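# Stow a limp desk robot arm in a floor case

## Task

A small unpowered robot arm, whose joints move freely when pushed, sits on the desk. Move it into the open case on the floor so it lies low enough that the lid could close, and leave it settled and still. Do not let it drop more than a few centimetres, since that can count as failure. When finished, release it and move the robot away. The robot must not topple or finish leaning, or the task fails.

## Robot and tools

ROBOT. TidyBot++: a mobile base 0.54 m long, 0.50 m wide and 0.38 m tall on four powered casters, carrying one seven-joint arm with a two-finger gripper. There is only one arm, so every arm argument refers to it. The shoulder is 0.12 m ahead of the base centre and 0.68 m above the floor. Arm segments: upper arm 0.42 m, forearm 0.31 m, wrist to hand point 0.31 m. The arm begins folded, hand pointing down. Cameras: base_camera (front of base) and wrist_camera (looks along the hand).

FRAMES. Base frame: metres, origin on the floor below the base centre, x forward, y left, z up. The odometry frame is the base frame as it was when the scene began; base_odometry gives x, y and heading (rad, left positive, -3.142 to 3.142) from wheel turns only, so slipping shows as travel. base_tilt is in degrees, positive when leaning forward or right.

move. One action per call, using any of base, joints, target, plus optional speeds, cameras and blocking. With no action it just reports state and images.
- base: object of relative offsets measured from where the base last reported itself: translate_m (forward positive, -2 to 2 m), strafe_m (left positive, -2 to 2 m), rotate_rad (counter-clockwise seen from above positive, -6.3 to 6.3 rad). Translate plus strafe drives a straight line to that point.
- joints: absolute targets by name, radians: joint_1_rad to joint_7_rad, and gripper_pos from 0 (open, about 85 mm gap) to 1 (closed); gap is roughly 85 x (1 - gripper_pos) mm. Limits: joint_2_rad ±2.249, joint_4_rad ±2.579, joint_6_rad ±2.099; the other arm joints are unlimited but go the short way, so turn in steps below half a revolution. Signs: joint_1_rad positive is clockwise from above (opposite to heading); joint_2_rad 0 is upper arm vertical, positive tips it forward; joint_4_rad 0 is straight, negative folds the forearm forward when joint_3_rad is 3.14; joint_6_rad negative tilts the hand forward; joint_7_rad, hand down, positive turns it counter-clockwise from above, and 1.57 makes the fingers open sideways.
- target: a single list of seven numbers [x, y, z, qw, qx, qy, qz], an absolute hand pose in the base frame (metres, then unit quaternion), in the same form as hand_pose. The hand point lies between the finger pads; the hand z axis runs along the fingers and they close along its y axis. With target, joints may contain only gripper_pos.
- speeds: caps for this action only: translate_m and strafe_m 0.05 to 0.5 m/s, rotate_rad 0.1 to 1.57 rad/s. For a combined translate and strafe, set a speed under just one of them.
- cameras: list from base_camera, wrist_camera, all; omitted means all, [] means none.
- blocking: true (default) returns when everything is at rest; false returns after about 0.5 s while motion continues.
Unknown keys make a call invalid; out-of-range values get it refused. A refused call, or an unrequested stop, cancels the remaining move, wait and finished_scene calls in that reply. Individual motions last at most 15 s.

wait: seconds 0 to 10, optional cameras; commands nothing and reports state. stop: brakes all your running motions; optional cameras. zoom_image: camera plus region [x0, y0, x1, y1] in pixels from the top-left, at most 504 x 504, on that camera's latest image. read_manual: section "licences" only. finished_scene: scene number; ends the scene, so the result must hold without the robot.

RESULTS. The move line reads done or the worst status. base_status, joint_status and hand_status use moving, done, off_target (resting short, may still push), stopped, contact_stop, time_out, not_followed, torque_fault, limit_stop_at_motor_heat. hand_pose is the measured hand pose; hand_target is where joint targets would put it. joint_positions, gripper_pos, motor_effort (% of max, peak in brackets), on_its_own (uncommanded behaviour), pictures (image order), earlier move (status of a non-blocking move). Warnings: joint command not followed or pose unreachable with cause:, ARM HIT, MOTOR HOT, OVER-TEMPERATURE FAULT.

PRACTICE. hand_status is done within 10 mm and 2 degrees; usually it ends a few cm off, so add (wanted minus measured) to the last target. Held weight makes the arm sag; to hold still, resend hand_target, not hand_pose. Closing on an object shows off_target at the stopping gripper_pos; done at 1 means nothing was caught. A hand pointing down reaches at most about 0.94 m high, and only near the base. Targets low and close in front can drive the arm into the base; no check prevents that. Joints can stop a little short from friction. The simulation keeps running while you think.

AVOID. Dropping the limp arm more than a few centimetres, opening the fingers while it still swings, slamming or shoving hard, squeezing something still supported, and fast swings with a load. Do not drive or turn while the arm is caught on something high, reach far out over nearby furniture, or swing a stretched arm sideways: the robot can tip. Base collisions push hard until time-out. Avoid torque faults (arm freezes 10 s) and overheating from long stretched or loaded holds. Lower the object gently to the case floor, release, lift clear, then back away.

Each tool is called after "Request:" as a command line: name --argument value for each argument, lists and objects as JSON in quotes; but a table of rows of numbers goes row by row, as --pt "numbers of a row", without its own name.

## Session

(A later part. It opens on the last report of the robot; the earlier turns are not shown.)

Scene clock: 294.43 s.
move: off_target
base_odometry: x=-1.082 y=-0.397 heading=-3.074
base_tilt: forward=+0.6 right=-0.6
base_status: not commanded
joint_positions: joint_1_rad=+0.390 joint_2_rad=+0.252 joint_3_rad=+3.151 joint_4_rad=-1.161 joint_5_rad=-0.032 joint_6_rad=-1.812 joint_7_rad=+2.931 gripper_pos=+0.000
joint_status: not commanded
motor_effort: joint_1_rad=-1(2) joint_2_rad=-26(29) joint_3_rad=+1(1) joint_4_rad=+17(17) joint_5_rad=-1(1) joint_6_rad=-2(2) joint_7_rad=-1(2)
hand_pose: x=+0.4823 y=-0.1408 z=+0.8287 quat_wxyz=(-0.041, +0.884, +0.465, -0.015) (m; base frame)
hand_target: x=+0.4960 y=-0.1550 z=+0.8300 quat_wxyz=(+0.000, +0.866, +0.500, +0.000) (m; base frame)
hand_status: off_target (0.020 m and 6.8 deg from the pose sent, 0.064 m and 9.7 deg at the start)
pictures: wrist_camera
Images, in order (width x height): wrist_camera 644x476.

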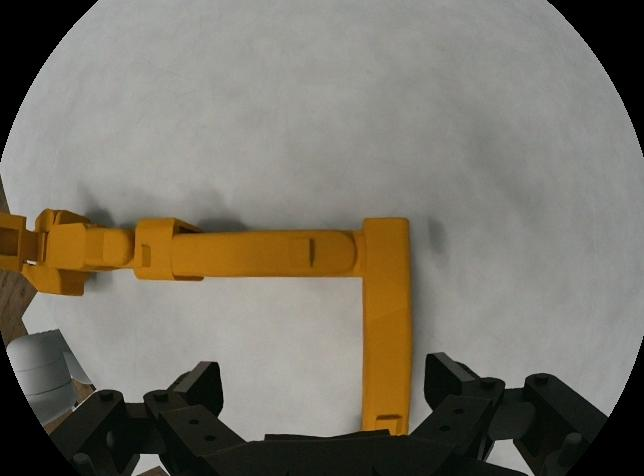

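Request:
move --target '[0.52, -0.17, 0.815, 0.041, 0.87, 0.49, 0.014]' --cameras '["wrist_camera"]'

Scene clock: 311.73 s.
move: off_target
base_odometry: x=-1.082 y=-0.397 heading=-3.074
base_tilt: forward=+0.6 right=-0.6
base_status: not commanded
joint_positions: joint_1_rad=+0.389 joint_2_rad=+0.246 joint_3_rad=+3.151 joint_4_rad=-1.214 joint_5_rad=-0.018 joint_6_rad=-1.677 joint_7_rad=+2.933 gripper_pos=+0.000
joint_status: not commanded
motor_effort: joint_1_rad=-1(1) joint_2_rad=-26(29) joint_3_rad=+1(1) joint_4_rad=+17(17) joint_5_rad=+0(1) joint_6_rad=-1(2) joint_7_rad=-1(2)
hand_pose: x=+0.5057 y=-0.1548 z=+0.8133 quat_wxyz=(-0.003, +0.886, +0.464, +0.008) (m; base frame)
hand_target: x=+0.5200 y=-0.1700 z=+0.8150 quat_wxyz=(+0.041, +0.870, +0.490, +0.014) (m; base frame)
hand_status: off_target (0.021 m and 6.2 deg from the pose sent, 0.050 m and 10.6 deg at the start)
pictures: wrist_camera
Images, in order (width x height): wrist_camera 644x476.

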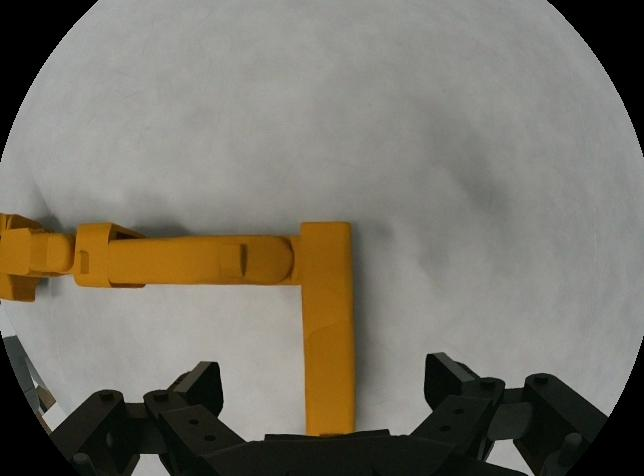

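Request:
move --target '[0.523, -0.172, 0.767, 0.041, 0.87, 0.49, 0.014]' --cameras '["wrist_camera"]'

Scene clock: 320.20 s.
move: off_target
base_odometry: x=-1.082 y=-0.397 heading=-3.074
base_tilt: forward=+0.8 right=-0.6
base_status: not commanded
joint_positions: joint_1_rad=+0.389 joint_2_rad=+0.246 joint_3_rad=+3.151 joint_4_rad=-1.360 joint_5_rad=-0.018 joint_6_rad=-1.533 joint_7_rad=+2.933 gripper_pos=+0.000
joint_status: not commanded
motor_effort: joint_1_rad=+0(1) joint_2_rad=-26(28) joint_3_rad=+1(1) joint_4_rad=+17(18) joint_5_rad=+0(1) joint_6_rad=-1(2) joint_7_rad=-1(2)
hand_pose: x=+0.5067 y=-0.1553 z=+0.7677 quat_wxyz=(-0.004, +0.886, +0.463, +0.007) (m; base frame)
hand_target: x=+0.5230 y=-0.1720 z=+0.7670 quat_wxyz=(+0.041, +0.870, +0.490, +0.014) (m; base frame)
hand_status: off_target (0.023 m and 6.3 deg from the pose sent, 0.052 m and 6.2 deg at the start)
pictures: wrist_camera
Images, in order (width x height): wrist_camera 644x476.

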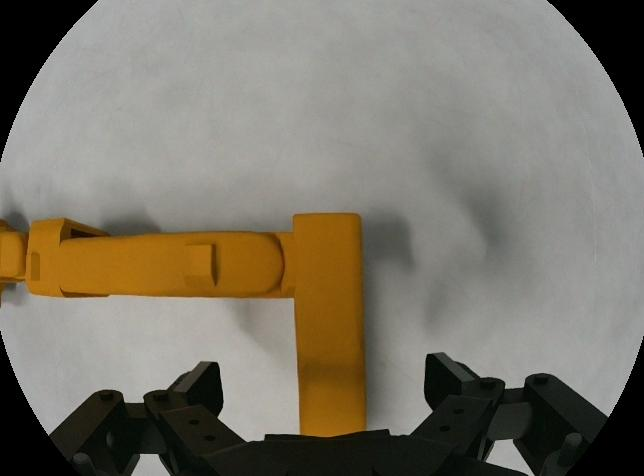

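Request:
move --joints '{"gripper_pos": 0.66}' --cameras '[]'

Request:
move --joints '{"gripper_pos": 0.9}' --cameras '["wrist_camera"]'

Scene clock: 325.70 s.
move: done
base_odometry: x=-1.082 y=-0.397 heading=-3.074
base_tilt: forward=+0.7 right=-0.6
base_status: not commanded
joint_positions: joint_1_rad=+0.389 joint_2_rad=+0.246 joint_3_rad=+3.151 joint_4_rad=-1.360 joint_5_rad=-0.018 joint_6_rad=-1.529 joint_7_rad=+2.933 gripper_pos=+0.660
joint_status: all done
motor_effort: joint_1_rad=-1(1) joint_2_rad=-27(27) joint_3_rad=+0(1) joint_4_rad=+16(18) joint_5_rad=+0(1) joint_6_rad=-1(1) joint_7_rad=-1(2)
hand_pose: x=+0.5079 y=-0.1558 z=+0.7677 quat_wxyz=(-0.002, +0.886, +0.463, +0.008) (m; base frame)
hand_target: x=+0.5230 y=-0.1720 z=+0.7670 quat_wxyz=(+0.041, +0.870, +0.490, +0.014) (m; base frame)
hand_status: not commanded
pictures: none
No camera images: "cameras" was empty.

Scene clock: 326.37 s.
move: off_target
base_odometry: x=-1.082 y=-0.397 heading=-3.074
base_tilt: forward=+0.8 right=-0.6
base_status: not commanded
joint_positions: joint_1_rad=+0.389 joint_2_rad=+0.245 joint_3_rad=+3.151 joint_4_rad=-1.360 joint_5_rad=-0.018 joint_6_rad=-1.527 joint_7_rad=+2.933 gripper_pos=+0.750
joint_status: gripper_pos off_target (ended at +0.750, target +0.900)
motor_effort: joint_1_rad=-1(1) joint_2_rad=-26(28) joint_3_rad=+1(1) joint_4_rad=+16(17) joint_5_rad=+0(1) joint_6_rad=-1(2) joint_7_rad=-1(1)
hand_pose: x=+0.5083 y=-0.1560 z=+0.7680 quat_wxyz=(-0.001, +0.886, +0.463, +0.009) (m; base frame)
hand_target: x=+0.5230 y=-0.1720 z=+0.7670 quat_wxyz=(+0.041, +0.870, +0.490, +0.014) (m; base frame)
hand_status: not commanded
pictures: wrist_camera
Images, in order (width x height): wrist_camera 644x476.

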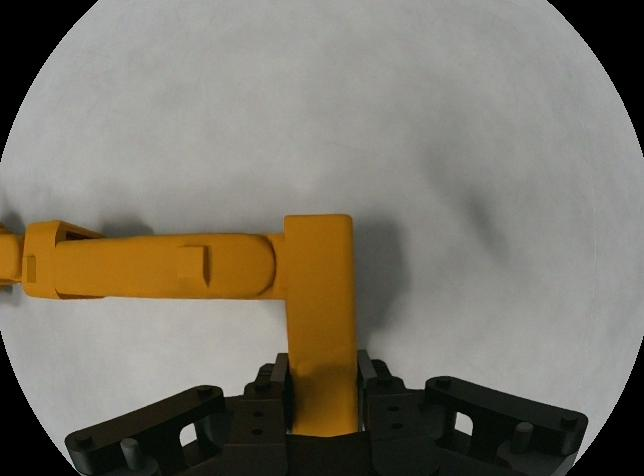

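Gripped. Lift.

Request:
move --target '[0.515, -0.165, 0.80, 0.03, 0.88, 0.475, 0.01]' --joints '{"gripper_pos": 1}' --cameras '["wrist_camera"]'

Request:
move --target '[0.48, -0.165, 0.88, 0.03, 0.88, 0.475, 0.01]'

Scene clock: 333.03 s.
move: off_target
base_odometry: x=-1.082 y=-0.397 heading=-3.074
base_tilt: forward=+0.8 right=-0.8
base_status: not commanded
joint_positions: joint_1_rad=+0.389 joint_2_rad=+0.247 joint_3_rad=+3.151 joint_4_rad=-1.300 joint_5_rad=-0.018 joint_6_rad=-1.528 joint_7_rad=+2.933 gripper_pos=+0.750
joint_status: gripper_pos off_target (ended at +0.750, target +1.000)
motor_effort: joint_1_rad=-1(1) joint_2_rad=-32(32) joint_3_rad=+1(1) joint_4_rad=+20(21) joint_5_rad=+0(1) joint_6_rad=-2(3) joint_7_rad=-1(2)
hand_pose: x=+0.5256 y=-0.1631 z=+0.7868 quat_wxyz=(+0.021, +0.886, +0.463, +0.027) (m; base frame)
hand_target: x=+0.5150 y=-0.1650 z=+0.8000 quat_wxyz=(+0.030, +0.880, +0.475, +0.010) (m; base frame)
hand_status: off_target (0.017 m and 2.7 deg from the pose sent, 0.034 m and 3.9 deg at the start)
pictures: wrist_camera
Images, in order (width x height): wrist_camera 644x476.

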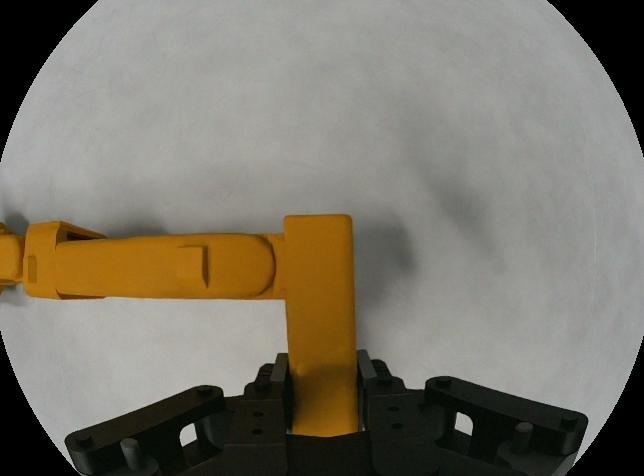

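Scene clock: 334.23 s.
move: off_target
base_odometry: x=-1.082 y=-0.397 heading=-3.074
base_tilt: forward=+0.6 right=-0.7
base_status: not commanded
joint_positions: joint_1_rad=+0.389 joint_2_rad=+0.215 joint_3_rad=+3.175 joint_4_rad=-1.100 joint_5_rad=-0.018 joint_6_rad=-1.727 joint_7_rad=+2.933 gripper_pos=+0.750
joint_status: not commanded
motor_effort: joint_1_rad=-1(2) joint_2_rad=-30(34) joint_3_rad=+1(1) joint_4_rad=+19(22) joint_5_rad=+0(1) joint_6_rad=-1(3) joint_7_rad=-1(2)
hand_pose: x=+0.5104 y=-0.1666 z=+0.8625 quat_wxyz=(+0.035, +0.890, +0.454, +0.035) (m; base frame)
hand_target: x=+0.4800 y=-0.1650 z=+0.8800 quat_wxyz=(+0.030, +0.880, +0.475, +0.010) (m; base frame)
hand_status: off_target (0.035 m and 4.0 deg from the pose sent, 0.104 m and 2.7 deg at the start)
pictures: base_camera, wrist_camera
Images, in order (width x height): base_camera 644x364, wrist_camera 644x476.

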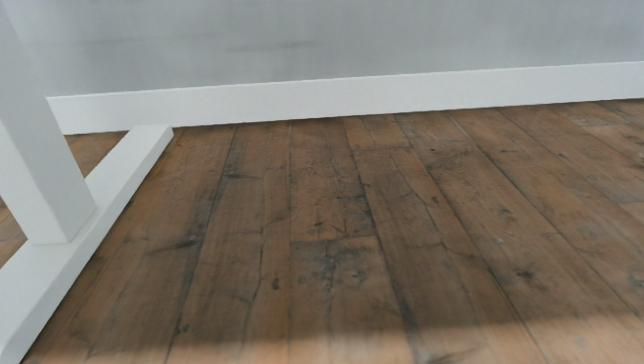

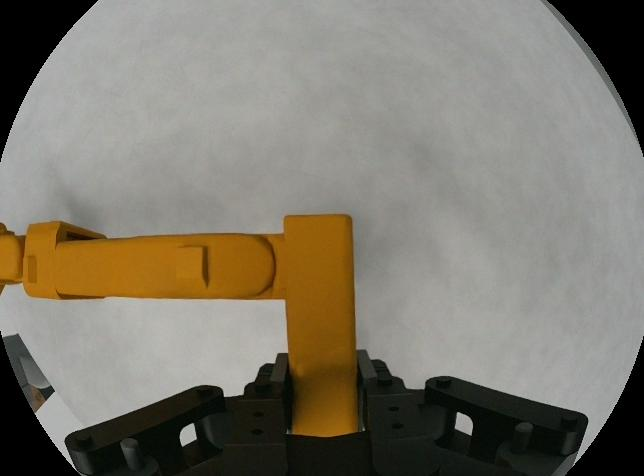

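Request:
move --base '{"translate_m": -0.72}' --speeds '{"translate_m": 0.3}'

Request:
move --base '{"rotate_rad": 2.84}' --speeds '{"rotate_rad": 0.9}'

Scene clock: 382.97 s.
move: done
base_odometry: x=-0.363 y=-0.349 heading=-3.074
base_tilt: forward=+0.6 right=-0.7
base_status: done
joint_positions: joint_1_rad=+0.388 joint_2_rad=+0.212 joint_3_rad=+3.178 joint_4_rad=-1.099 joint_5_rad=-0.018 joint_6_rad=-1.737 joint_7_rad=+2.933 gripper_pos=+0.750
joint_status: not commanded
motor_effort: joint_1_rad=-1(2) joint_2_rad=-30(36) joint_3_rad=+1(2) joint_4_rad=+20(20) joint_5_rad=+0(1) joint_6_rad=-2(3) joint_7_rad=-1(2)
hand_pose: x=+0.5068 y=-0.1656 z=+0.8640 quat_wxyz=(+0.033, +0.890, +0.454, +0.033) (m; base frame)
hand_target: x=+0.4800 y=-0.1650 z=+0.8800 quat_wxyz=(+0.030, +0.880, +0.475, +0.010) (m; base frame)
hand_status: not commanded
pictures: base_camera, wrist_camera
Images, in order (width x height): base_camera 644x364, wrist_camera 644x476.

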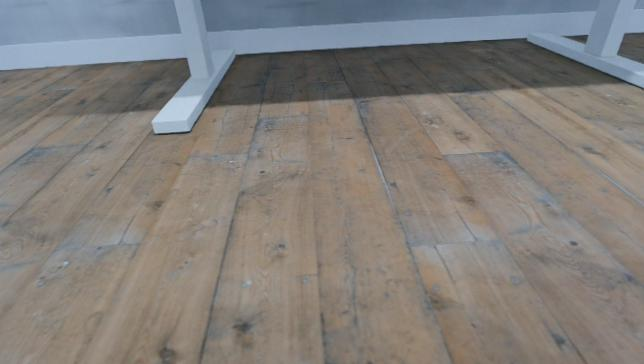

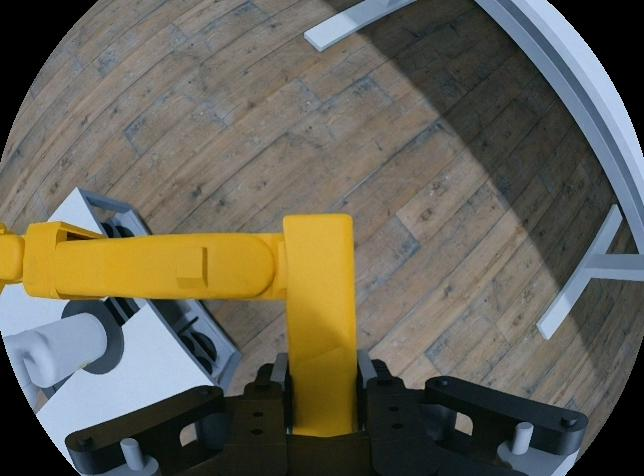

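Scene clock: 387.03 s.
move: done
base_odometry: x=-0.363 y=-0.349 heading=-0.234
base_tilt: forward=+0.6 right=-0.7
base_status: done
joint_positions: joint_1_rad=+0.379 joint_2_rad=+0.212 joint_3_rad=+3.187 joint_4_rad=-1.099 joint_5_rad=-0.018 joint_6_rad=-1.737 joint_7_rad=+2.933 gripper_pos=+0.750
joint_status: not commanded
motor_effort: joint_1_rad=-1(4) joint_2_rad=-29(32) joint_3_rad=+1(3) joint_4_rad=+19(21) joint_5_rad=+0(2) joint_6_rad=-2(3) joint_7_rad=+0(2)
hand_pose: x=+0.5070 y=-0.1655 z=+0.8640 quat_wxyz=(+0.034, +0.890, +0.454, +0.032) (m; base frame)
hand_target: x=+0.4800 y=-0.1650 z=+0.8800 quat_wxyz=(+0.030, +0.880, +0.475, +0.010) (m; base frame)
hand_status: not commanded
pictures: base_camera, wrist_camera
Images, in order (width x height): base_camera 644x364, wrist_camera 644x476.

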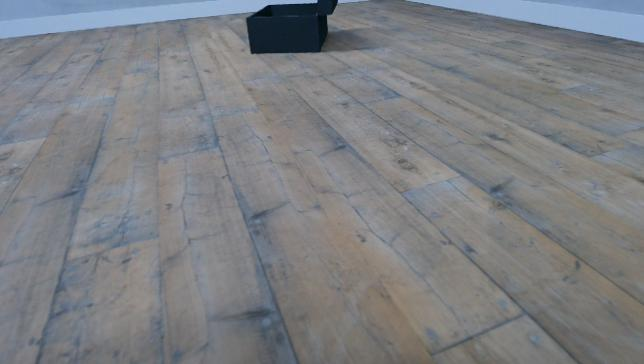

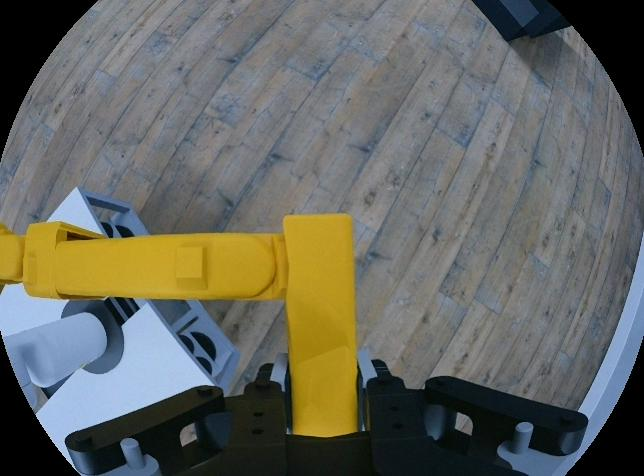

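Request:
move --base '{"translate_m": 0.95, "strafe_m": 0.05}' --speeds '{"translate_m": 0.4}'

Request:
zoom_image --camera "base_camera" --region '[160, 0, 460, 200]'

Scene clock: 395.67 s.
move: done
base_odometry: x=+0.572 y=-0.521 heading=-0.233
base_tilt: forward=+0.8 right=-0.7
base_status: done
joint_positions: joint_1_rad=+0.379 joint_2_rad=+0.209 joint_3_rad=+3.187 joint_4_rad=-1.099 joint_5_rad=-0.018 joint_6_rad=-1.739 joint_7_rad=+2.933 gripper_pos=+0.750
joint_status: not commanded
motor_effort: joint_1_rad=-1(3) joint_2_rad=-29(33) joint_3_rad=+1(2) joint_4_rad=+19(21) joint_5_rad=+0(1) joint_6_rad=-1(3) joint_7_rad=-1(2)
hand_pose: x=+0.5060 y=-0.1651 z=+0.8649 quat_wxyz=(+0.034, +0.890, +0.453, +0.033) (m; base frame)
hand_target: x=+0.4800 y=-0.1650 z=+0.8800 quat_wxyz=(+0.030, +0.880, +0.475, +0.010) (m; base frame)
hand_status: not commanded
pictures: base_camera, wrist_camera
Images, in order (width x height): base_camera 644x364, wrist_camera 644x476.

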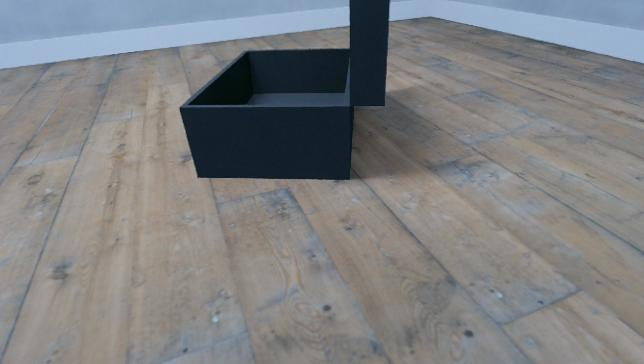

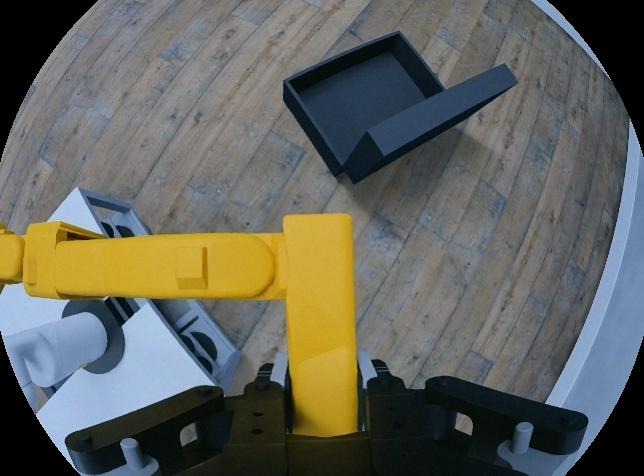

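Scaled by 1.680.

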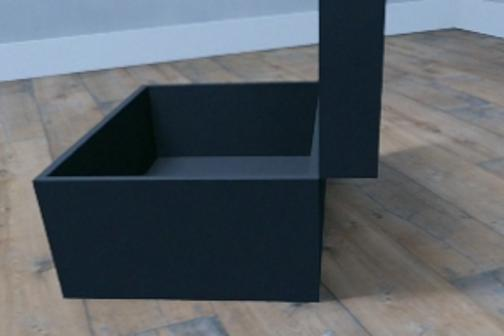

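Request:
move --base '{"rotate_rad": -0.075}' --target '[0.58, -0.05, 0.75, 0, 0.7071, 0.7071, 0]' --cameras '["wrist_camera"]'

Request:
move --target '[0.60, 0.0, 0.5, 0, 0.7071, 0.7071, 0]'

Scene clock: 441.00 s.
move: off_target
base_odometry: x=+0.573 y=-0.521 heading=-0.308
base_tilt: forward=+0.7 right=-0.6
base_status: done
joint_positions: joint_1_rad=+0.259 joint_2_rad=+0.395 joint_3_rad=+2.943 joint_4_rad=-1.247 joint_5_rad=+0.033 joint_6_rad=-1.587 joint_7_rad=+3.104 gripper_pos=+0.750
joint_status: not commanded
motor_effort: joint_1_rad=-1(5) joint_2_rad=-36(40) joint_3_rad=-1(3) joint_4_rad=+19(21) joint_5_rad=+0(2) joint_6_rad=-4(5) joint_7_rad=-1(2)
hand_pose: x=+0.5626 y=-0.0463 z=+0.7413 quat_wxyz=(-0.044, +0.744, +0.667, -0.012) (m; base frame)
hand_target: x=+0.5800 y=-0.0500 z=+0.7500 quat_wxyz=(+0.000, +0.707, +0.707, +0.000) (m; base frame)
hand_status: off_target (0.020 m and 8.1 deg from the pose sent, 0.179 m and 36.4 deg at the start)
pictures: wrist_camera
Images, in order (width x height): wrist_camera 644x476.

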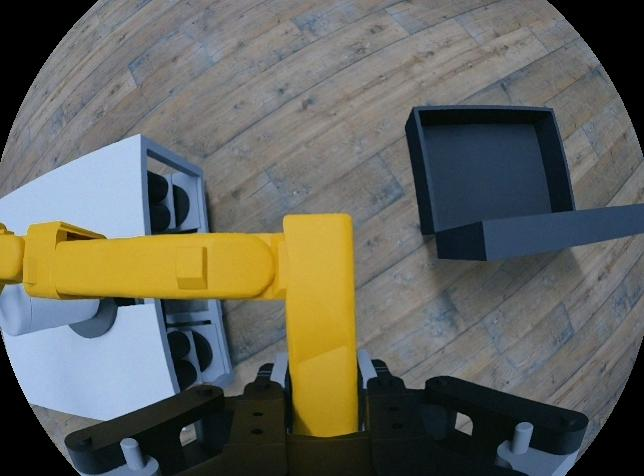

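Scene clock: 442.93 s.
move: off_target
base_odometry: x=+0.573 y=-0.521 heading=-0.308
base_tilt: forward=+0.7 right=-0.6
base_status: not commanded
joint_positions: joint_1_rad=+0.252 joint_2_rad=+0.676 joint_3_rad=+2.818 joint_4_rad=-1.660 joint_5_rad=+0.235 joint_6_rad=-0.929 joint_7_rad=+2.979 gripper_pos=+0.750
joint_status: not commanded
motor_effort: joint_1_rad=-1(1) joint_2_rad=-40(45) joint_3_rad=-3(3) joint_4_rad=+13(18) joint_5_rad=+0(1) joint_6_rad=-4(5) joint_7_rad=-1(2)
hand_pose: x=+0.5772 y=-0.0176 z=+0.4947 quat_wxyz=(-0.033, +0.707, +0.706, -0.025) (m; base frame)
hand_target: x=+0.6000 y=+0.0000 z=+0.5000 quat_wxyz=(+0.000, +0.707, +0.707, +0.000) (m; base frame)
hand_status: off_target (0.029 m and 4.8 deg from the pose sent, 0.249 m and 8.1 deg at the start)
pictures: base_camera, wrist_camera
Images, in order (width x height): base_camera 644x364, wrist_camera 644x476.

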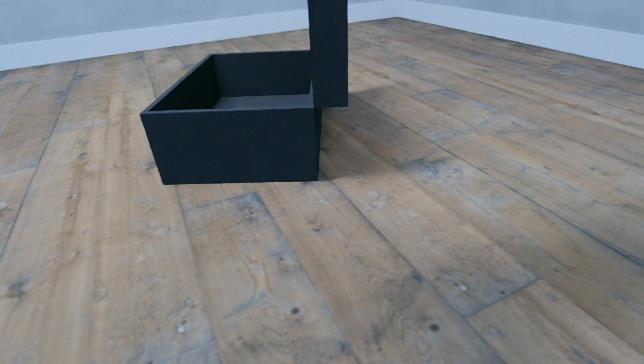

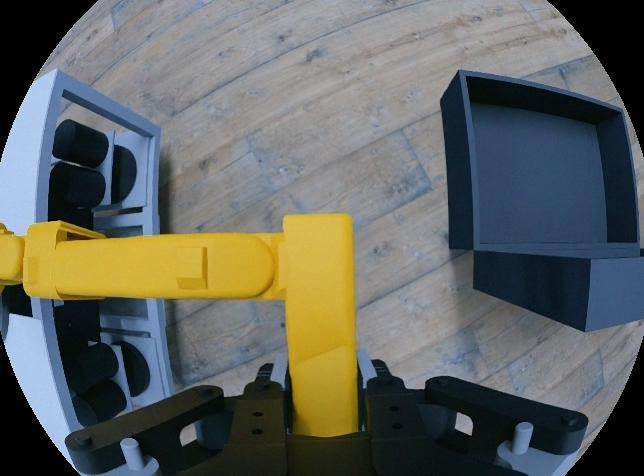

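Request:
move --target '[0.70, 0.02, 0.48, 0.03, 0.7071, 0.7071, 0.02]' --cameras '["wrist_camera"]'

Request:
move --target '[0.70, 0.02, 0.34, 0.03, 0.7071, 0.7071, 0.02]'

Scene clock: 463.93 s.
move: off_target
base_odometry: x=+0.573 y=-0.521 heading=-0.308
base_tilt: forward=+0.7 right=-0.6
base_status: not commanded
joint_positions: joint_1_rad=+0.143 joint_2_rad=+0.842 joint_3_rad=+2.819 joint_4_rad=-1.399 joint_5_rad=+0.259 joint_6_rad=-0.927 joint_7_rad=+2.961 gripper_pos=+0.750
joint_status: not commanded
motor_effort: joint_1_rad=-1(2) joint_2_rad=-49(49) joint_3_rad=-4(4) joint_4_rad=+15(15) joint_5_rad=-1(1) joint_6_rad=-2(4) joint_7_rad=-1(2)
hand_pose: x=+0.6783 y=+0.0300 z=+0.4706 quat_wxyz=(-0.007, +0.689, +0.724, +0.017) (m; base frame)
hand_target: x=+0.7000 y=+0.0200 z=+0.4800 quat_wxyz=(+0.030, +0.707, +0.707, +0.020) (m; base frame)
hand_status: off_target (0.026 m and 5.1 deg from the pose sent, 0.129 m and 8.9 deg at the start)
pictures: wrist_camera
Images, in order (width x height): wrist_camera 644x476.

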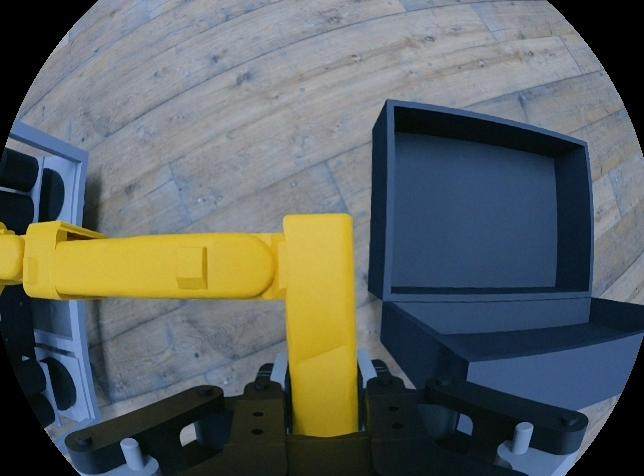

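Scene clock: 465.50 s.
move: off_target
base_odometry: x=+0.573 y=-0.521 heading=-0.308
base_tilt: forward=+0.7 right=-0.6
base_status: not commanded
joint_positions: joint_1_rad=+0.142 joint_2_rad=+1.093 joint_3_rad=+2.836 joint_4_rad=-1.416 joint_5_rad=+0.401 joint_6_rad=-0.720 joint_7_rad=+2.849 gripper_pos=+0.750
joint_status: not commanded
motor_effort: joint_1_rad=-1(1) joint_2_rad=-51(55) joint_3_rad=-5(6) joint_4_rad=+11(15) joint_5_rad=-1(1) joint_6_rad=-3(4) joint_7_rad=-1(2)
hand_pose: x=+0.6692 y=+0.0180 z=+0.3265 quat_wxyz=(-0.013, +0.698, +0.716, -0.006) (m; base frame)
hand_target: x=+0.7000 y=+0.0200 z=+0.3400 quat_wxyz=(+0.030, +0.707, +0.707, +0.020) (m; base frame)
hand_status: off_target (0.034 m and 5.9 deg from the pose sent, 0.133 m and 5.1 deg at the start)
pictures: base_camera, wrist_camera
Images, in order (width x height): base_camera 644x364, wrist_camera 644x476.

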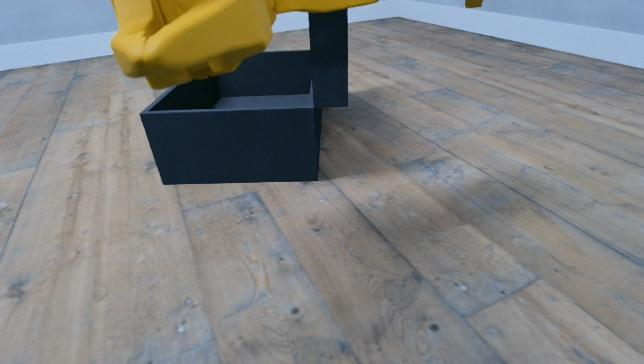

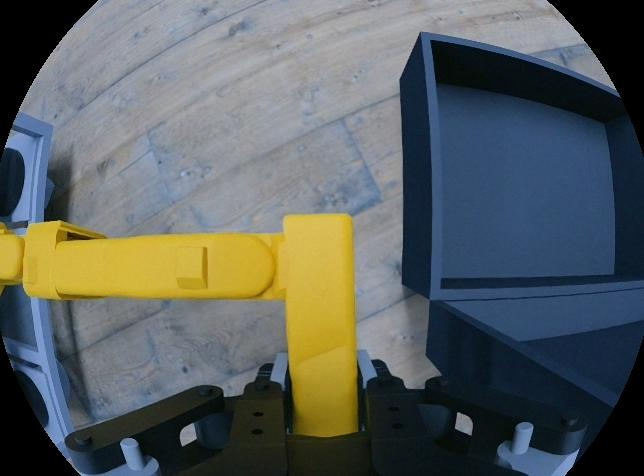

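Request:
move --target '[0.70, 0.02, 0.26, 0.03, 0.7071, 0.7071, 0.02]'

Request:
zoom_image --camera "base_camera" --region '[80, 0, 560, 260]'

Scene clock: 471.17 s.
move: off_target
base_odometry: x=+0.573 y=-0.521 heading=-0.308
base_tilt: forward=+0.8 right=-0.6
base_status: not commanded
joint_positions: joint_1_rad=+0.126 joint_2_rad=+1.245 joint_3_rad=+2.862 joint_4_rad=-1.387 joint_5_rad=+0.466 joint_6_rad=-0.609 joint_7_rad=+2.799 gripper_pos=+0.750
joint_status: not commanded
motor_effort: joint_1_rad=-1(1) joint_2_rad=-51(55) joint_3_rad=-5(5) joint_4_rad=+9(11) joint_5_rad=-1(1) joint_6_rad=-3(4) joint_7_rad=-1(2)
hand_pose: x=+0.6613 y=+0.0183 z=+0.2454 quat_wxyz=(-0.014, +0.699, +0.715, -0.010) (m; base frame)
hand_target: x=+0.7000 y=+0.0200 z=+0.2600 quat_wxyz=(+0.030, +0.707, +0.707, +0.020) (m; base frame)
hand_status: off_target (0.041 m and 6.3 deg from the pose sent, 0.073 m and 5.9 deg at the start)
pictures: base_camera, wrist_camera
Images, in order (width x height): base_camera 644x364, wrist_camera 644x476.

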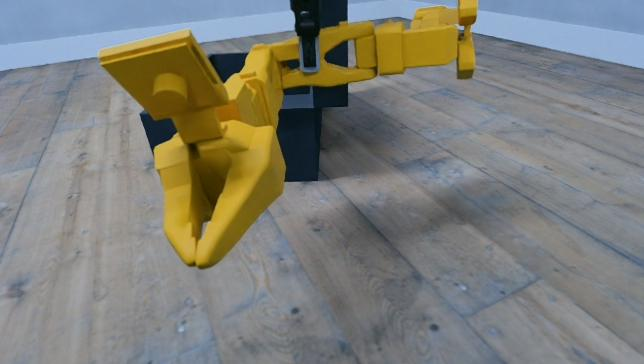

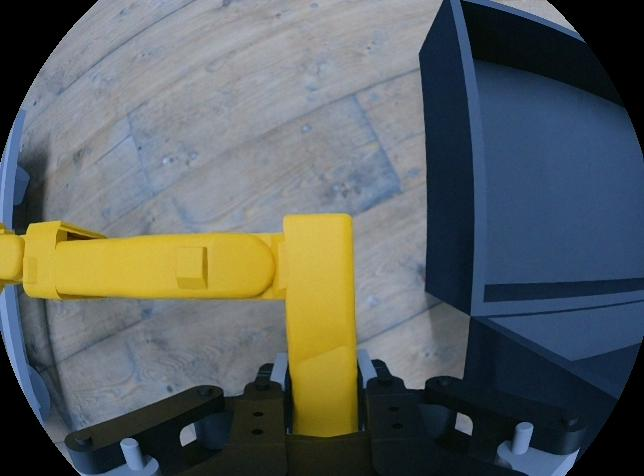

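Scaled by 1.050.

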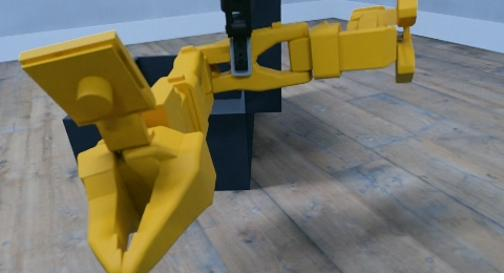

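Request:
move --target '[0.62, 0.02, 0.36, 0.03, 0.7071, 0.7071, 0.02]' --cameras '[]'

Request:
move --target '[0.61, 0.02, 0.36, 0.03, 0.4226, 0.9063, 0.02]'

Scene clock: 523.37 s.
move: off_target
base_odometry: x=+0.573 y=-0.521 heading=-0.308
base_tilt: forward=+0.7 right=-0.7
base_status: not commanded
joint_positions: joint_1_rad=+0.126 joint_2_rad=+0.958 joint_3_rad=+2.862 joint_4_rad=-1.722 joint_5_rad=+0.499 joint_6_rad=-0.562 joint_7_rad=+2.704 gripper_pos=+0.750
joint_status: not commanded
motor_effort: joint_1_rad=-1(1) joint_2_rad=-44(52) joint_3_rad=-4(5) joint_4_rad=+8(9) joint_5_rad=+0(1) joint_6_rad=-3(4) joint_7_rad=-1(2)
hand_pose: x=+0.5939 y=+0.0161 z=+0.3439 quat_wxyz=(+0.003, +0.693, +0.720, -0.019) (m; base frame)
hand_target: x=+0.6200 y=+0.0200 z=+0.3600 quat_wxyz=(+0.030, +0.707, +0.707, +0.020) (m; base frame)
hand_status: off_target (0.031 m and 5.9 deg from the pose sent, 0.122 m and 6.3 deg at the start)
pictures: none
No camera images: "cameras" was empty.

Scene clock: 524.73 s.
move: off_target
base_odometry: x=+0.573 y=-0.521 heading=-0.308
base_tilt: forward=+0.6 right=-0.6
base_status: not commanded
joint_positions: joint_1_rad=+0.224 joint_2_rad=+0.958 joint_3_rad=+2.735 joint_4_rad=-1.758 joint_5_rad=+0.685 joint_6_rad=-0.562 joint_7_rad=+3.096 gripper_pos=+0.750
joint_status: not commanded
motor_effort: joint_1_rad=-1(2) joint_2_rad=-43(45) joint_3_rad=-5(6) joint_4_rad=+7(9) joint_5_rad=+0(1) joint_6_rad=-3(4) joint_7_rad=-1(2)
hand_pose: x=+0.5946 y=+0.0135 z=+0.3509 quat_wxyz=(+0.008, +0.478, +0.878, -0.003) (m; base frame)
hand_target: x=+0.6100 y=+0.0200 z=+0.3600 quat_wxyz=(+0.030, +0.422, +0.906, +0.020) (m; base frame)
hand_status: off_target (0.019 m and 8.0 deg from the pose sent, 0.023 m and 38.2 deg at the start)
pictures: base_camera, wrist_camera
Images, in order (width x height): base_camera 644x364, wrist_camera 644x476.

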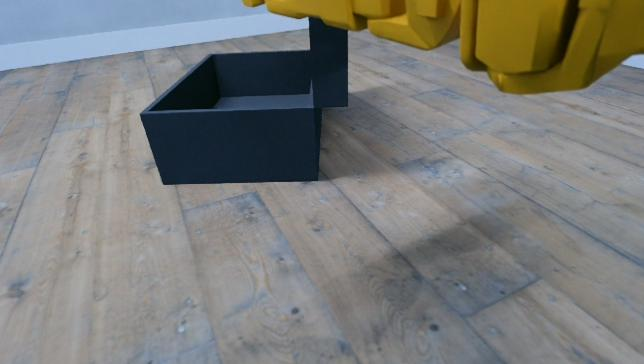

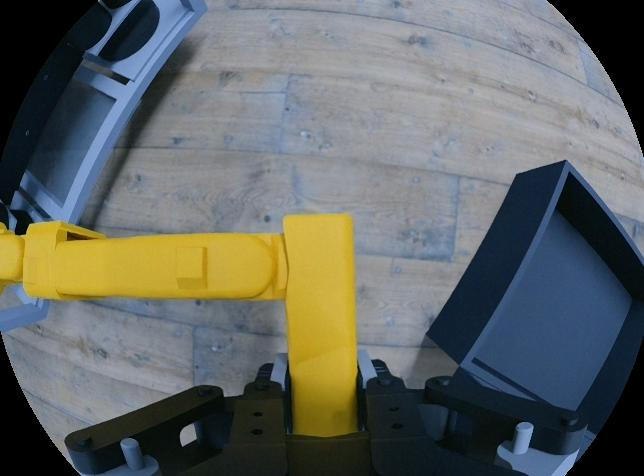

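Request:
move --target '[0.545, 0.01, 0.355, 0.03, 0.4226, 0.9063, 0.02]' --cameras '[]'

Request:
move --target '[0.505, 0.01, 0.35, 0.03, 0.4226, 0.9063, 0.02]'

Scene clock: 531.93 s.
move: off_target
base_odometry: x=+0.573 y=-0.521 heading=-0.308
base_tilt: forward=+0.6 right=-0.7
base_status: not commanded
joint_positions: joint_1_rad=+0.225 joint_2_rad=+0.915 joint_3_rad=+2.742 joint_4_rad=-1.983 joint_5_rad=+0.851 joint_6_rad=-0.425 joint_7_rad=+3.062 gripper_pos=+0.750
joint_status: not commanded
motor_effort: joint_1_rad=-1(2) joint_2_rad=-39(43) joint_3_rad=-4(5) joint_4_rad=+4(8) joint_5_rad=+0(1) joint_6_rad=-3(4) joint_7_rad=-1(2)
hand_pose: x=+0.5245 y=+0.0215 z=+0.3440 quat_wxyz=(-0.002, +0.397, +0.918, -0.002) (m; base frame)
hand_target: x=+0.5450 y=+0.0100 z=+0.3550 quat_wxyz=(+0.030, +0.422, +0.906, +0.020) (m; base frame)
hand_status: off_target (0.026 m and 5.5 deg from the pose sent, 0.050 m and 8.0 deg at the start)
pictures: none
No camera images: "cameras" was empty.

Scene clock: 533.23 s.
move: off_target
base_odometry: x=+0.573 y=-0.521 heading=-0.308
base_tilt: forward=+0.7 right=-0.6
base_status: not commanded
joint_positions: joint_1_rad=+0.196 joint_2_rad=+0.872 joint_3_rad=+2.850 joint_4_rad=-2.117 joint_5_rad=+0.996 joint_6_rad=-0.284 joint_7_rad=+2.899 gripper_pos=+0.750
joint_status: not commanded
motor_effort: joint_1_rad=-1(1) joint_2_rad=-35(38) joint_3_rad=-2(4) joint_4_rad=+2(6) joint_5_rad=+0(1) joint_6_rad=-3(5) joint_7_rad=-1(2)
hand_pose: x=+0.4919 y=+0.0011 z=+0.3420 quat_wxyz=(+0.010, +0.410, +0.912, -0.004) (m; base frame)
hand_target: x=+0.5050 y=+0.0100 z=+0.3500 quat_wxyz=(+0.030, +0.422, +0.906, +0.020) (m; base frame)
hand_status: off_target (0.018 m and 3.9 deg from the pose sent, 0.023 m and 5.5 deg at the start)
pictures: base_camera, wrist_camera
Images, in order (width x height): base_camera 644x364, wrist_camera 644x476.

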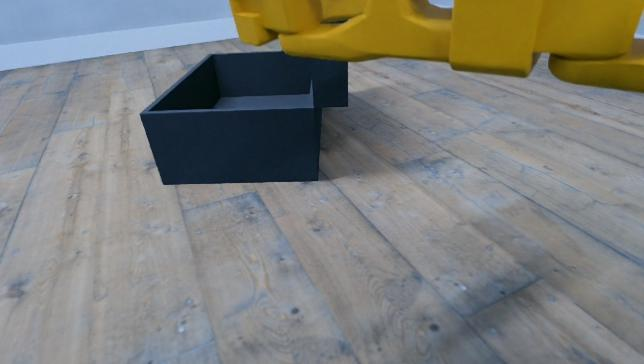

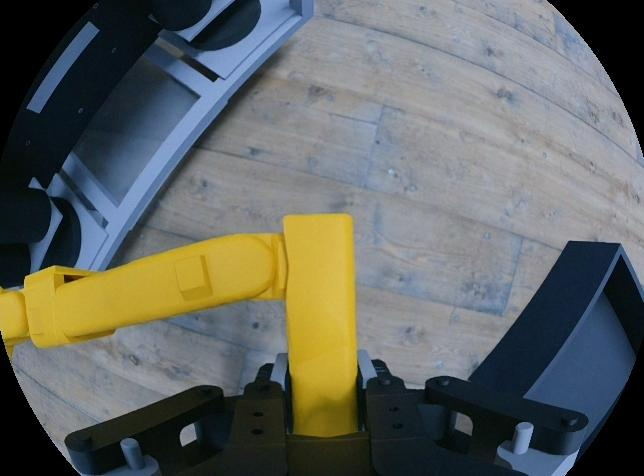

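Request:
move --target '[0.465, 0.01, 0.35, 0.03, 0.4226, 0.9063, 0.02]'

Scene clock: 540.23 s.
move: off_target
base_odometry: x=+0.573 y=-0.521 heading=-0.308
base_tilt: forward=+0.7 right=-0.6
base_status: not commanded
joint_positions: joint_1_rad=-0.002 joint_2_rad=+0.826 joint_3_rad=+3.088 joint_4_rad=-2.235 joint_5_rad=+1.066 joint_6_rad=-0.044 joint_7_rad=+2.779 gripper_pos=+0.750
joint_status: not commanded
motor_effort: joint_1_rad=+2(2) joint_2_rad=-31(36) joint_3_rad=+3(4) joint_4_rad=-1(2) joint_5_rad=+0(1) joint_6_rad=-5(6) joint_7_rad=-1(2)
hand_pose: x=+0.4711 y=+0.0159 z=+0.3438 quat_wxyz=(+0.027, +0.404, +0.914, +0.013) (m; base frame)
hand_target: x=+0.4650 y=+0.0100 z=+0.3500 quat_wxyz=(+0.030, +0.422, +0.906, +0.020) (m; base frame)
hand_status: off_target (0.010 m and 2.5 deg from the pose sent, 0.029 m and 3.9 deg at the start)
pictures: base_camera, wrist_camera
Images, in order (width x height): base_camera 644x364, wrist_camera 644x476.

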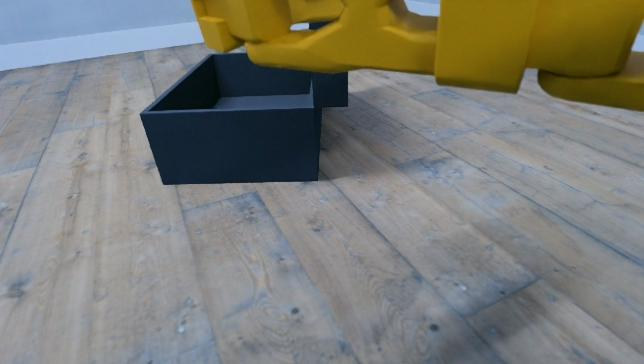

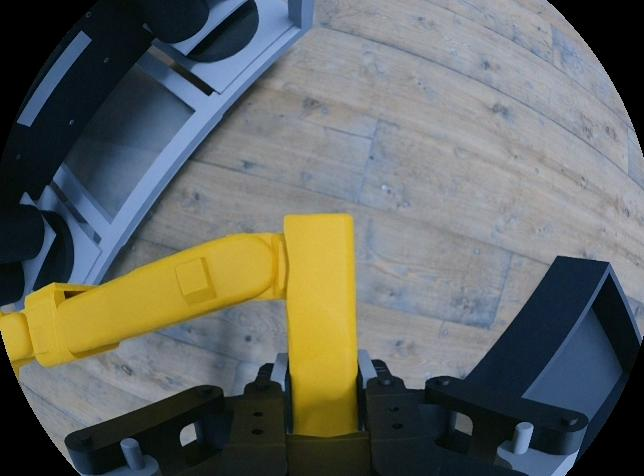

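Request:
move --target '[0.60, 0.02, 0.42, 0.03, 0.4848, 0.8746, 0.02]' --cameras '["wrist_camera"]'

Request:
move --target '[0.62, 0.09, 0.52, 0.02, 0.5373, 0.8434, 0.01]' --cameras '["wrist_camera"]'

Scene clock: 584.83 s.
move: off_target
base_odometry: x=+0.573 y=-0.521 heading=-0.308
base_tilt: forward=+0.6 right=-0.6
base_status: not commanded
joint_positions: joint_1_rad=+0.237 joint_2_rad=+0.825 joint_3_rad=+2.712 joint_4_rad=-1.821 joint_5_rad=+0.645 joint_6_rad=-0.511 joint_7_rad=+3.060 gripper_pos=+0.750
joint_status: not commanded
motor_effort: joint_1_rad=-1(2) joint_2_rad=-42(42) joint_3_rad=-5(5) joint_4_rad=+12(12) joint_5_rad=+1(1) joint_6_rad=-1(5) joint_7_rad=-1(2)
hand_pose: x=+0.6088 y=+0.0270 z=+0.4060 quat_wxyz=(+0.046, +0.497, +0.866, +0.037) (m; base frame)
hand_target: x=+0.6000 y=+0.0200 z=+0.4200 quat_wxyz=(+0.030, +0.485, +0.874, +0.020) (m; base frame)
hand_status: off_target (0.018 m and 3.2 deg from the pose sent, 0.150 m and 10.4 deg at the start)
pictures: wrist_camera
Images, in order (width x height): wrist_camera 644x476.

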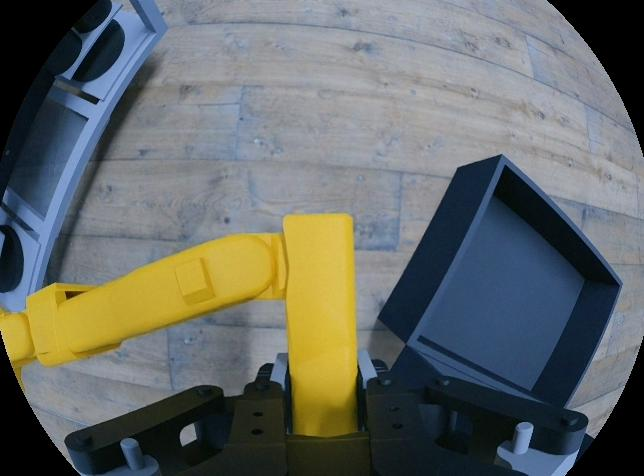

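Scene clock: 586.37 s.
move: off_target
base_odometry: x=+0.573 y=-0.521 heading=-0.308
base_tilt: forward=+0.6 right=-0.6
base_status: not commanded
joint_positions: joint_1_rad=+0.092 joint_2_rad=+0.703 joint_3_rad=+2.712 joint_4_rad=-1.606 joint_5_rad=+0.399 joint_6_rad=-0.819 joint_7_rad=+3.060 gripper_pos=+0.750
joint_status: not commanded
motor_effort: joint_1_rad=-1(4) joint_2_rad=-43(46) joint_3_rad=-4(7) joint_4_rad=+15(16) joint_5_rad=+1(2) joint_6_rad=-1(3) joint_7_rad=+0(1)
hand_pose: x=+0.6381 y=+0.0887 z=+0.5036 quat_wxyz=(+0.039, +0.545, +0.837, +0.030) (m; base frame)
hand_target: x=+0.6200 y=+0.0900 z=+0.5200 quat_wxyz=(+0.020, +0.537, +0.843, +0.010) (m; base frame)
hand_status: off_target (0.024 m and 3.4 deg from the pose sent, 0.131 m and 6.8 deg at the start)
pictures: wrist_camera
Images, in order (width x height): wrist_camera 644x476.

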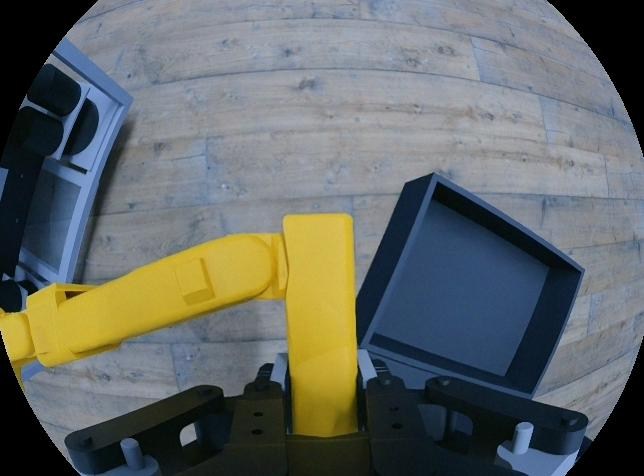

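Request:
move --base '{"translate_m": 0.47, "strafe_m": 0.1}' --speeds '{"translate_m": 0.3}'

Scene clock: 593.03 s.
move: done
base_odometry: x=+1.051 y=-0.569 heading=-0.310
base_tilt: forward=+0.7 right=-0.6
base_status: done
joint_positions: joint_1_rad=+0.092 joint_2_rad=+0.702 joint_3_rad=+2.712 joint_4_rad=-1.604 joint_5_rad=+0.396 joint_6_rad=-0.828 joint_7_rad=+3.060 gripper_pos=+0.750
joint_status: not commanded
motor_effort: joint_1_rad=-1(2) joint_2_rad=-43(45) joint_3_rad=-4(5) joint_4_rad=+15(17) joint_5_rad=+1(2) joint_6_rad=-2(3) joint_7_rad=-1(1)
hand_pose: x=+0.6363 y=+0.0883 z=+0.5039 quat_wxyz=(+0.037, +0.547, +0.836, +0.027) (m; base frame)
hand_target: x=+0.6200 y=+0.0900 z=+0.5200 quat_wxyz=(+0.020, +0.537, +0.843, +0.010) (m; base frame)
hand_status: not commanded
pictures: base_camera, wrist_camera
Images, in order (width x height): base_camera 644x364, wrist_camera 644x476.

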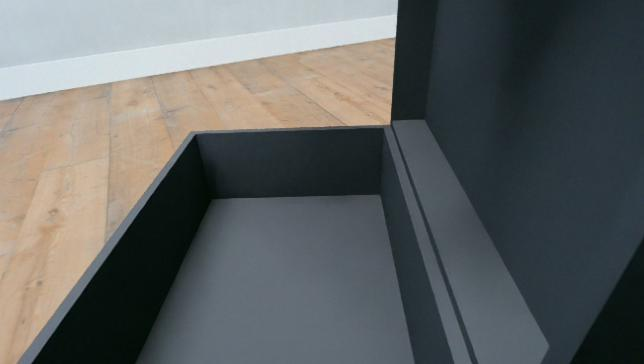

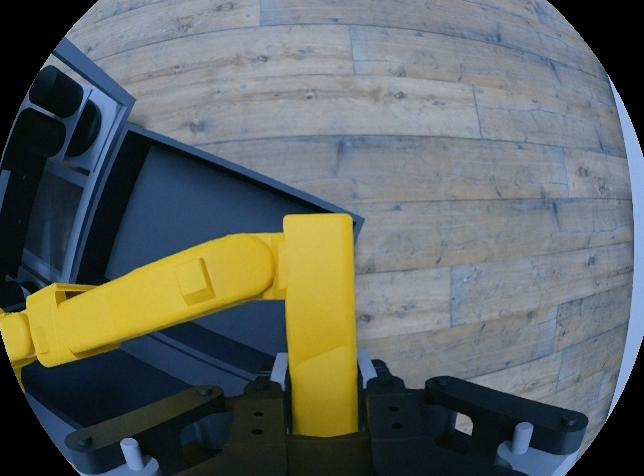

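Request:
move --target '[0.61, 0.10, 0.36, 0.0, 0.5446, 0.8387, 0.0]'

Scene clock: 608.07 s.
move: off_target
base_odometry: x=+1.051 y=-0.569 heading=-0.310
base_tilt: forward=+0.7 right=-0.7
base_status: not commanded
joint_positions: joint_1_rad=+0.048 joint_2_rad=+0.951 joint_3_rad=+2.729 joint_4_rad=-1.648 joint_5_rad=+0.497 joint_6_rad=-0.740 joint_7_rad=+2.971 gripper_pos=+0.750
joint_status: not commanded
motor_effort: joint_1_rad=+1(2) joint_2_rad=-40(43) joint_3_rad=-4(5) joint_4_rad=+9(15) joint_5_rad=+2(3) joint_6_rad=+3(4) joint_7_rad=+1(2)
hand_pose: x=+0.5842 y=+0.0979 z=+0.3724 quat_wxyz=(-0.033, +0.535, +0.844, -0.029) (m; base frame)
hand_target: x=+0.6100 y=+0.1000 z=+0.3600 quat_wxyz=(+0.000, +0.545, +0.839, +0.000) (m; base frame)
hand_status: off_target (0.029 m and 5.1 deg from the pose sent, 0.147 m and 5.3 deg at the start)
pictures: base_camera, wrist_camera
Images, in order (width x height): base_camera 644x364, wrist_camera 644x476.

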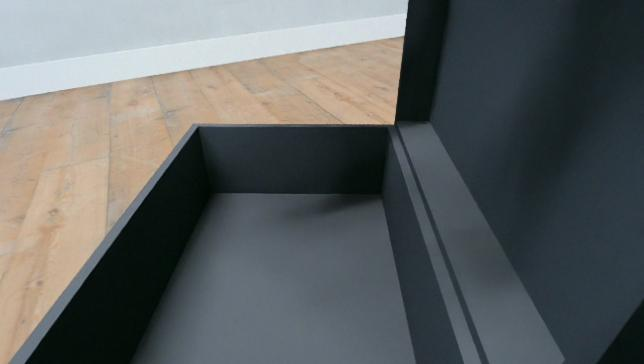

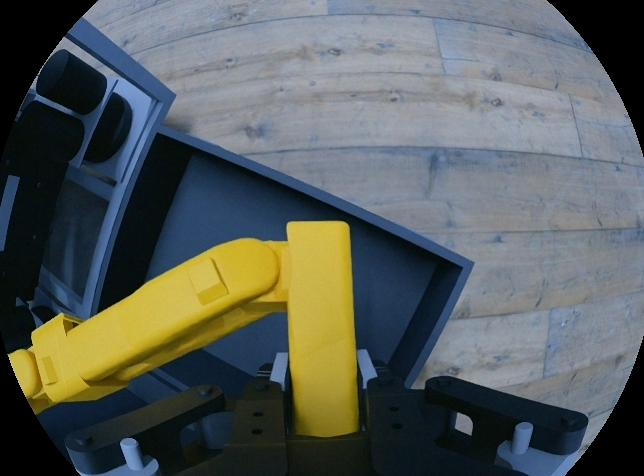

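Request:
move --target '[0.62,0.13,0.50,0.01,0.5373,0.8434,0.005]'

Scene clock: 654.13 s.
move: off_target
base_odometry: x=+1.051 y=-0.569 heading=-0.310
base_tilt: forward=+0.7 right=-0.7
base_status: not commanded
joint_positions: joint_1_rad=+0.022 joint_2_rad=+0.759 joint_3_rad=+2.729 joint_4_rad=-1.566 joint_5_rad=+0.410 joint_6_rad=-0.822 joint_7_rad=+2.976 gripper_pos=+0.750
joint_status: not commanded
motor_effort: joint_1_rad=-1(1) joint_2_rad=-44(47) joint_3_rad=-4(5) joint_4_rad=+15(15) joint_5_rad=+1(3) joint_6_rad=-2(3) joint_7_rad=-1(2)
hand_pose: x=+0.6424 y=+0.1166 z=+0.4834 quat_wxyz=(+0.032, +0.559, +0.828, +0.025) (m; base frame)
hand_target: x=+0.6200 y=+0.1300 z=+0.5000 quat_wxyz=(+0.010, +0.537, +0.843, +0.005) (m; base frame)
hand_status: off_target (0.031 m and 4.5 deg from the pose sent, 0.136 m and 6.2 deg at the start)
pictures: base_camera, wrist_camera
Images, in order (width x height): base_camera 644x364, wrist_camera 644x476.

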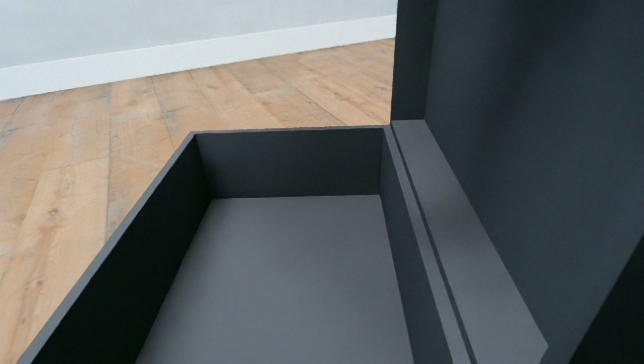

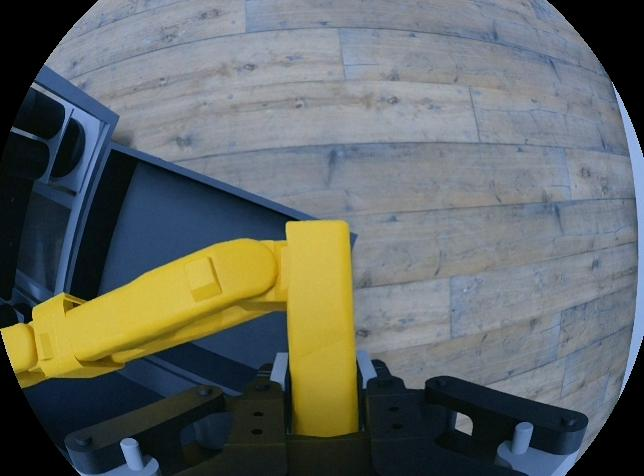

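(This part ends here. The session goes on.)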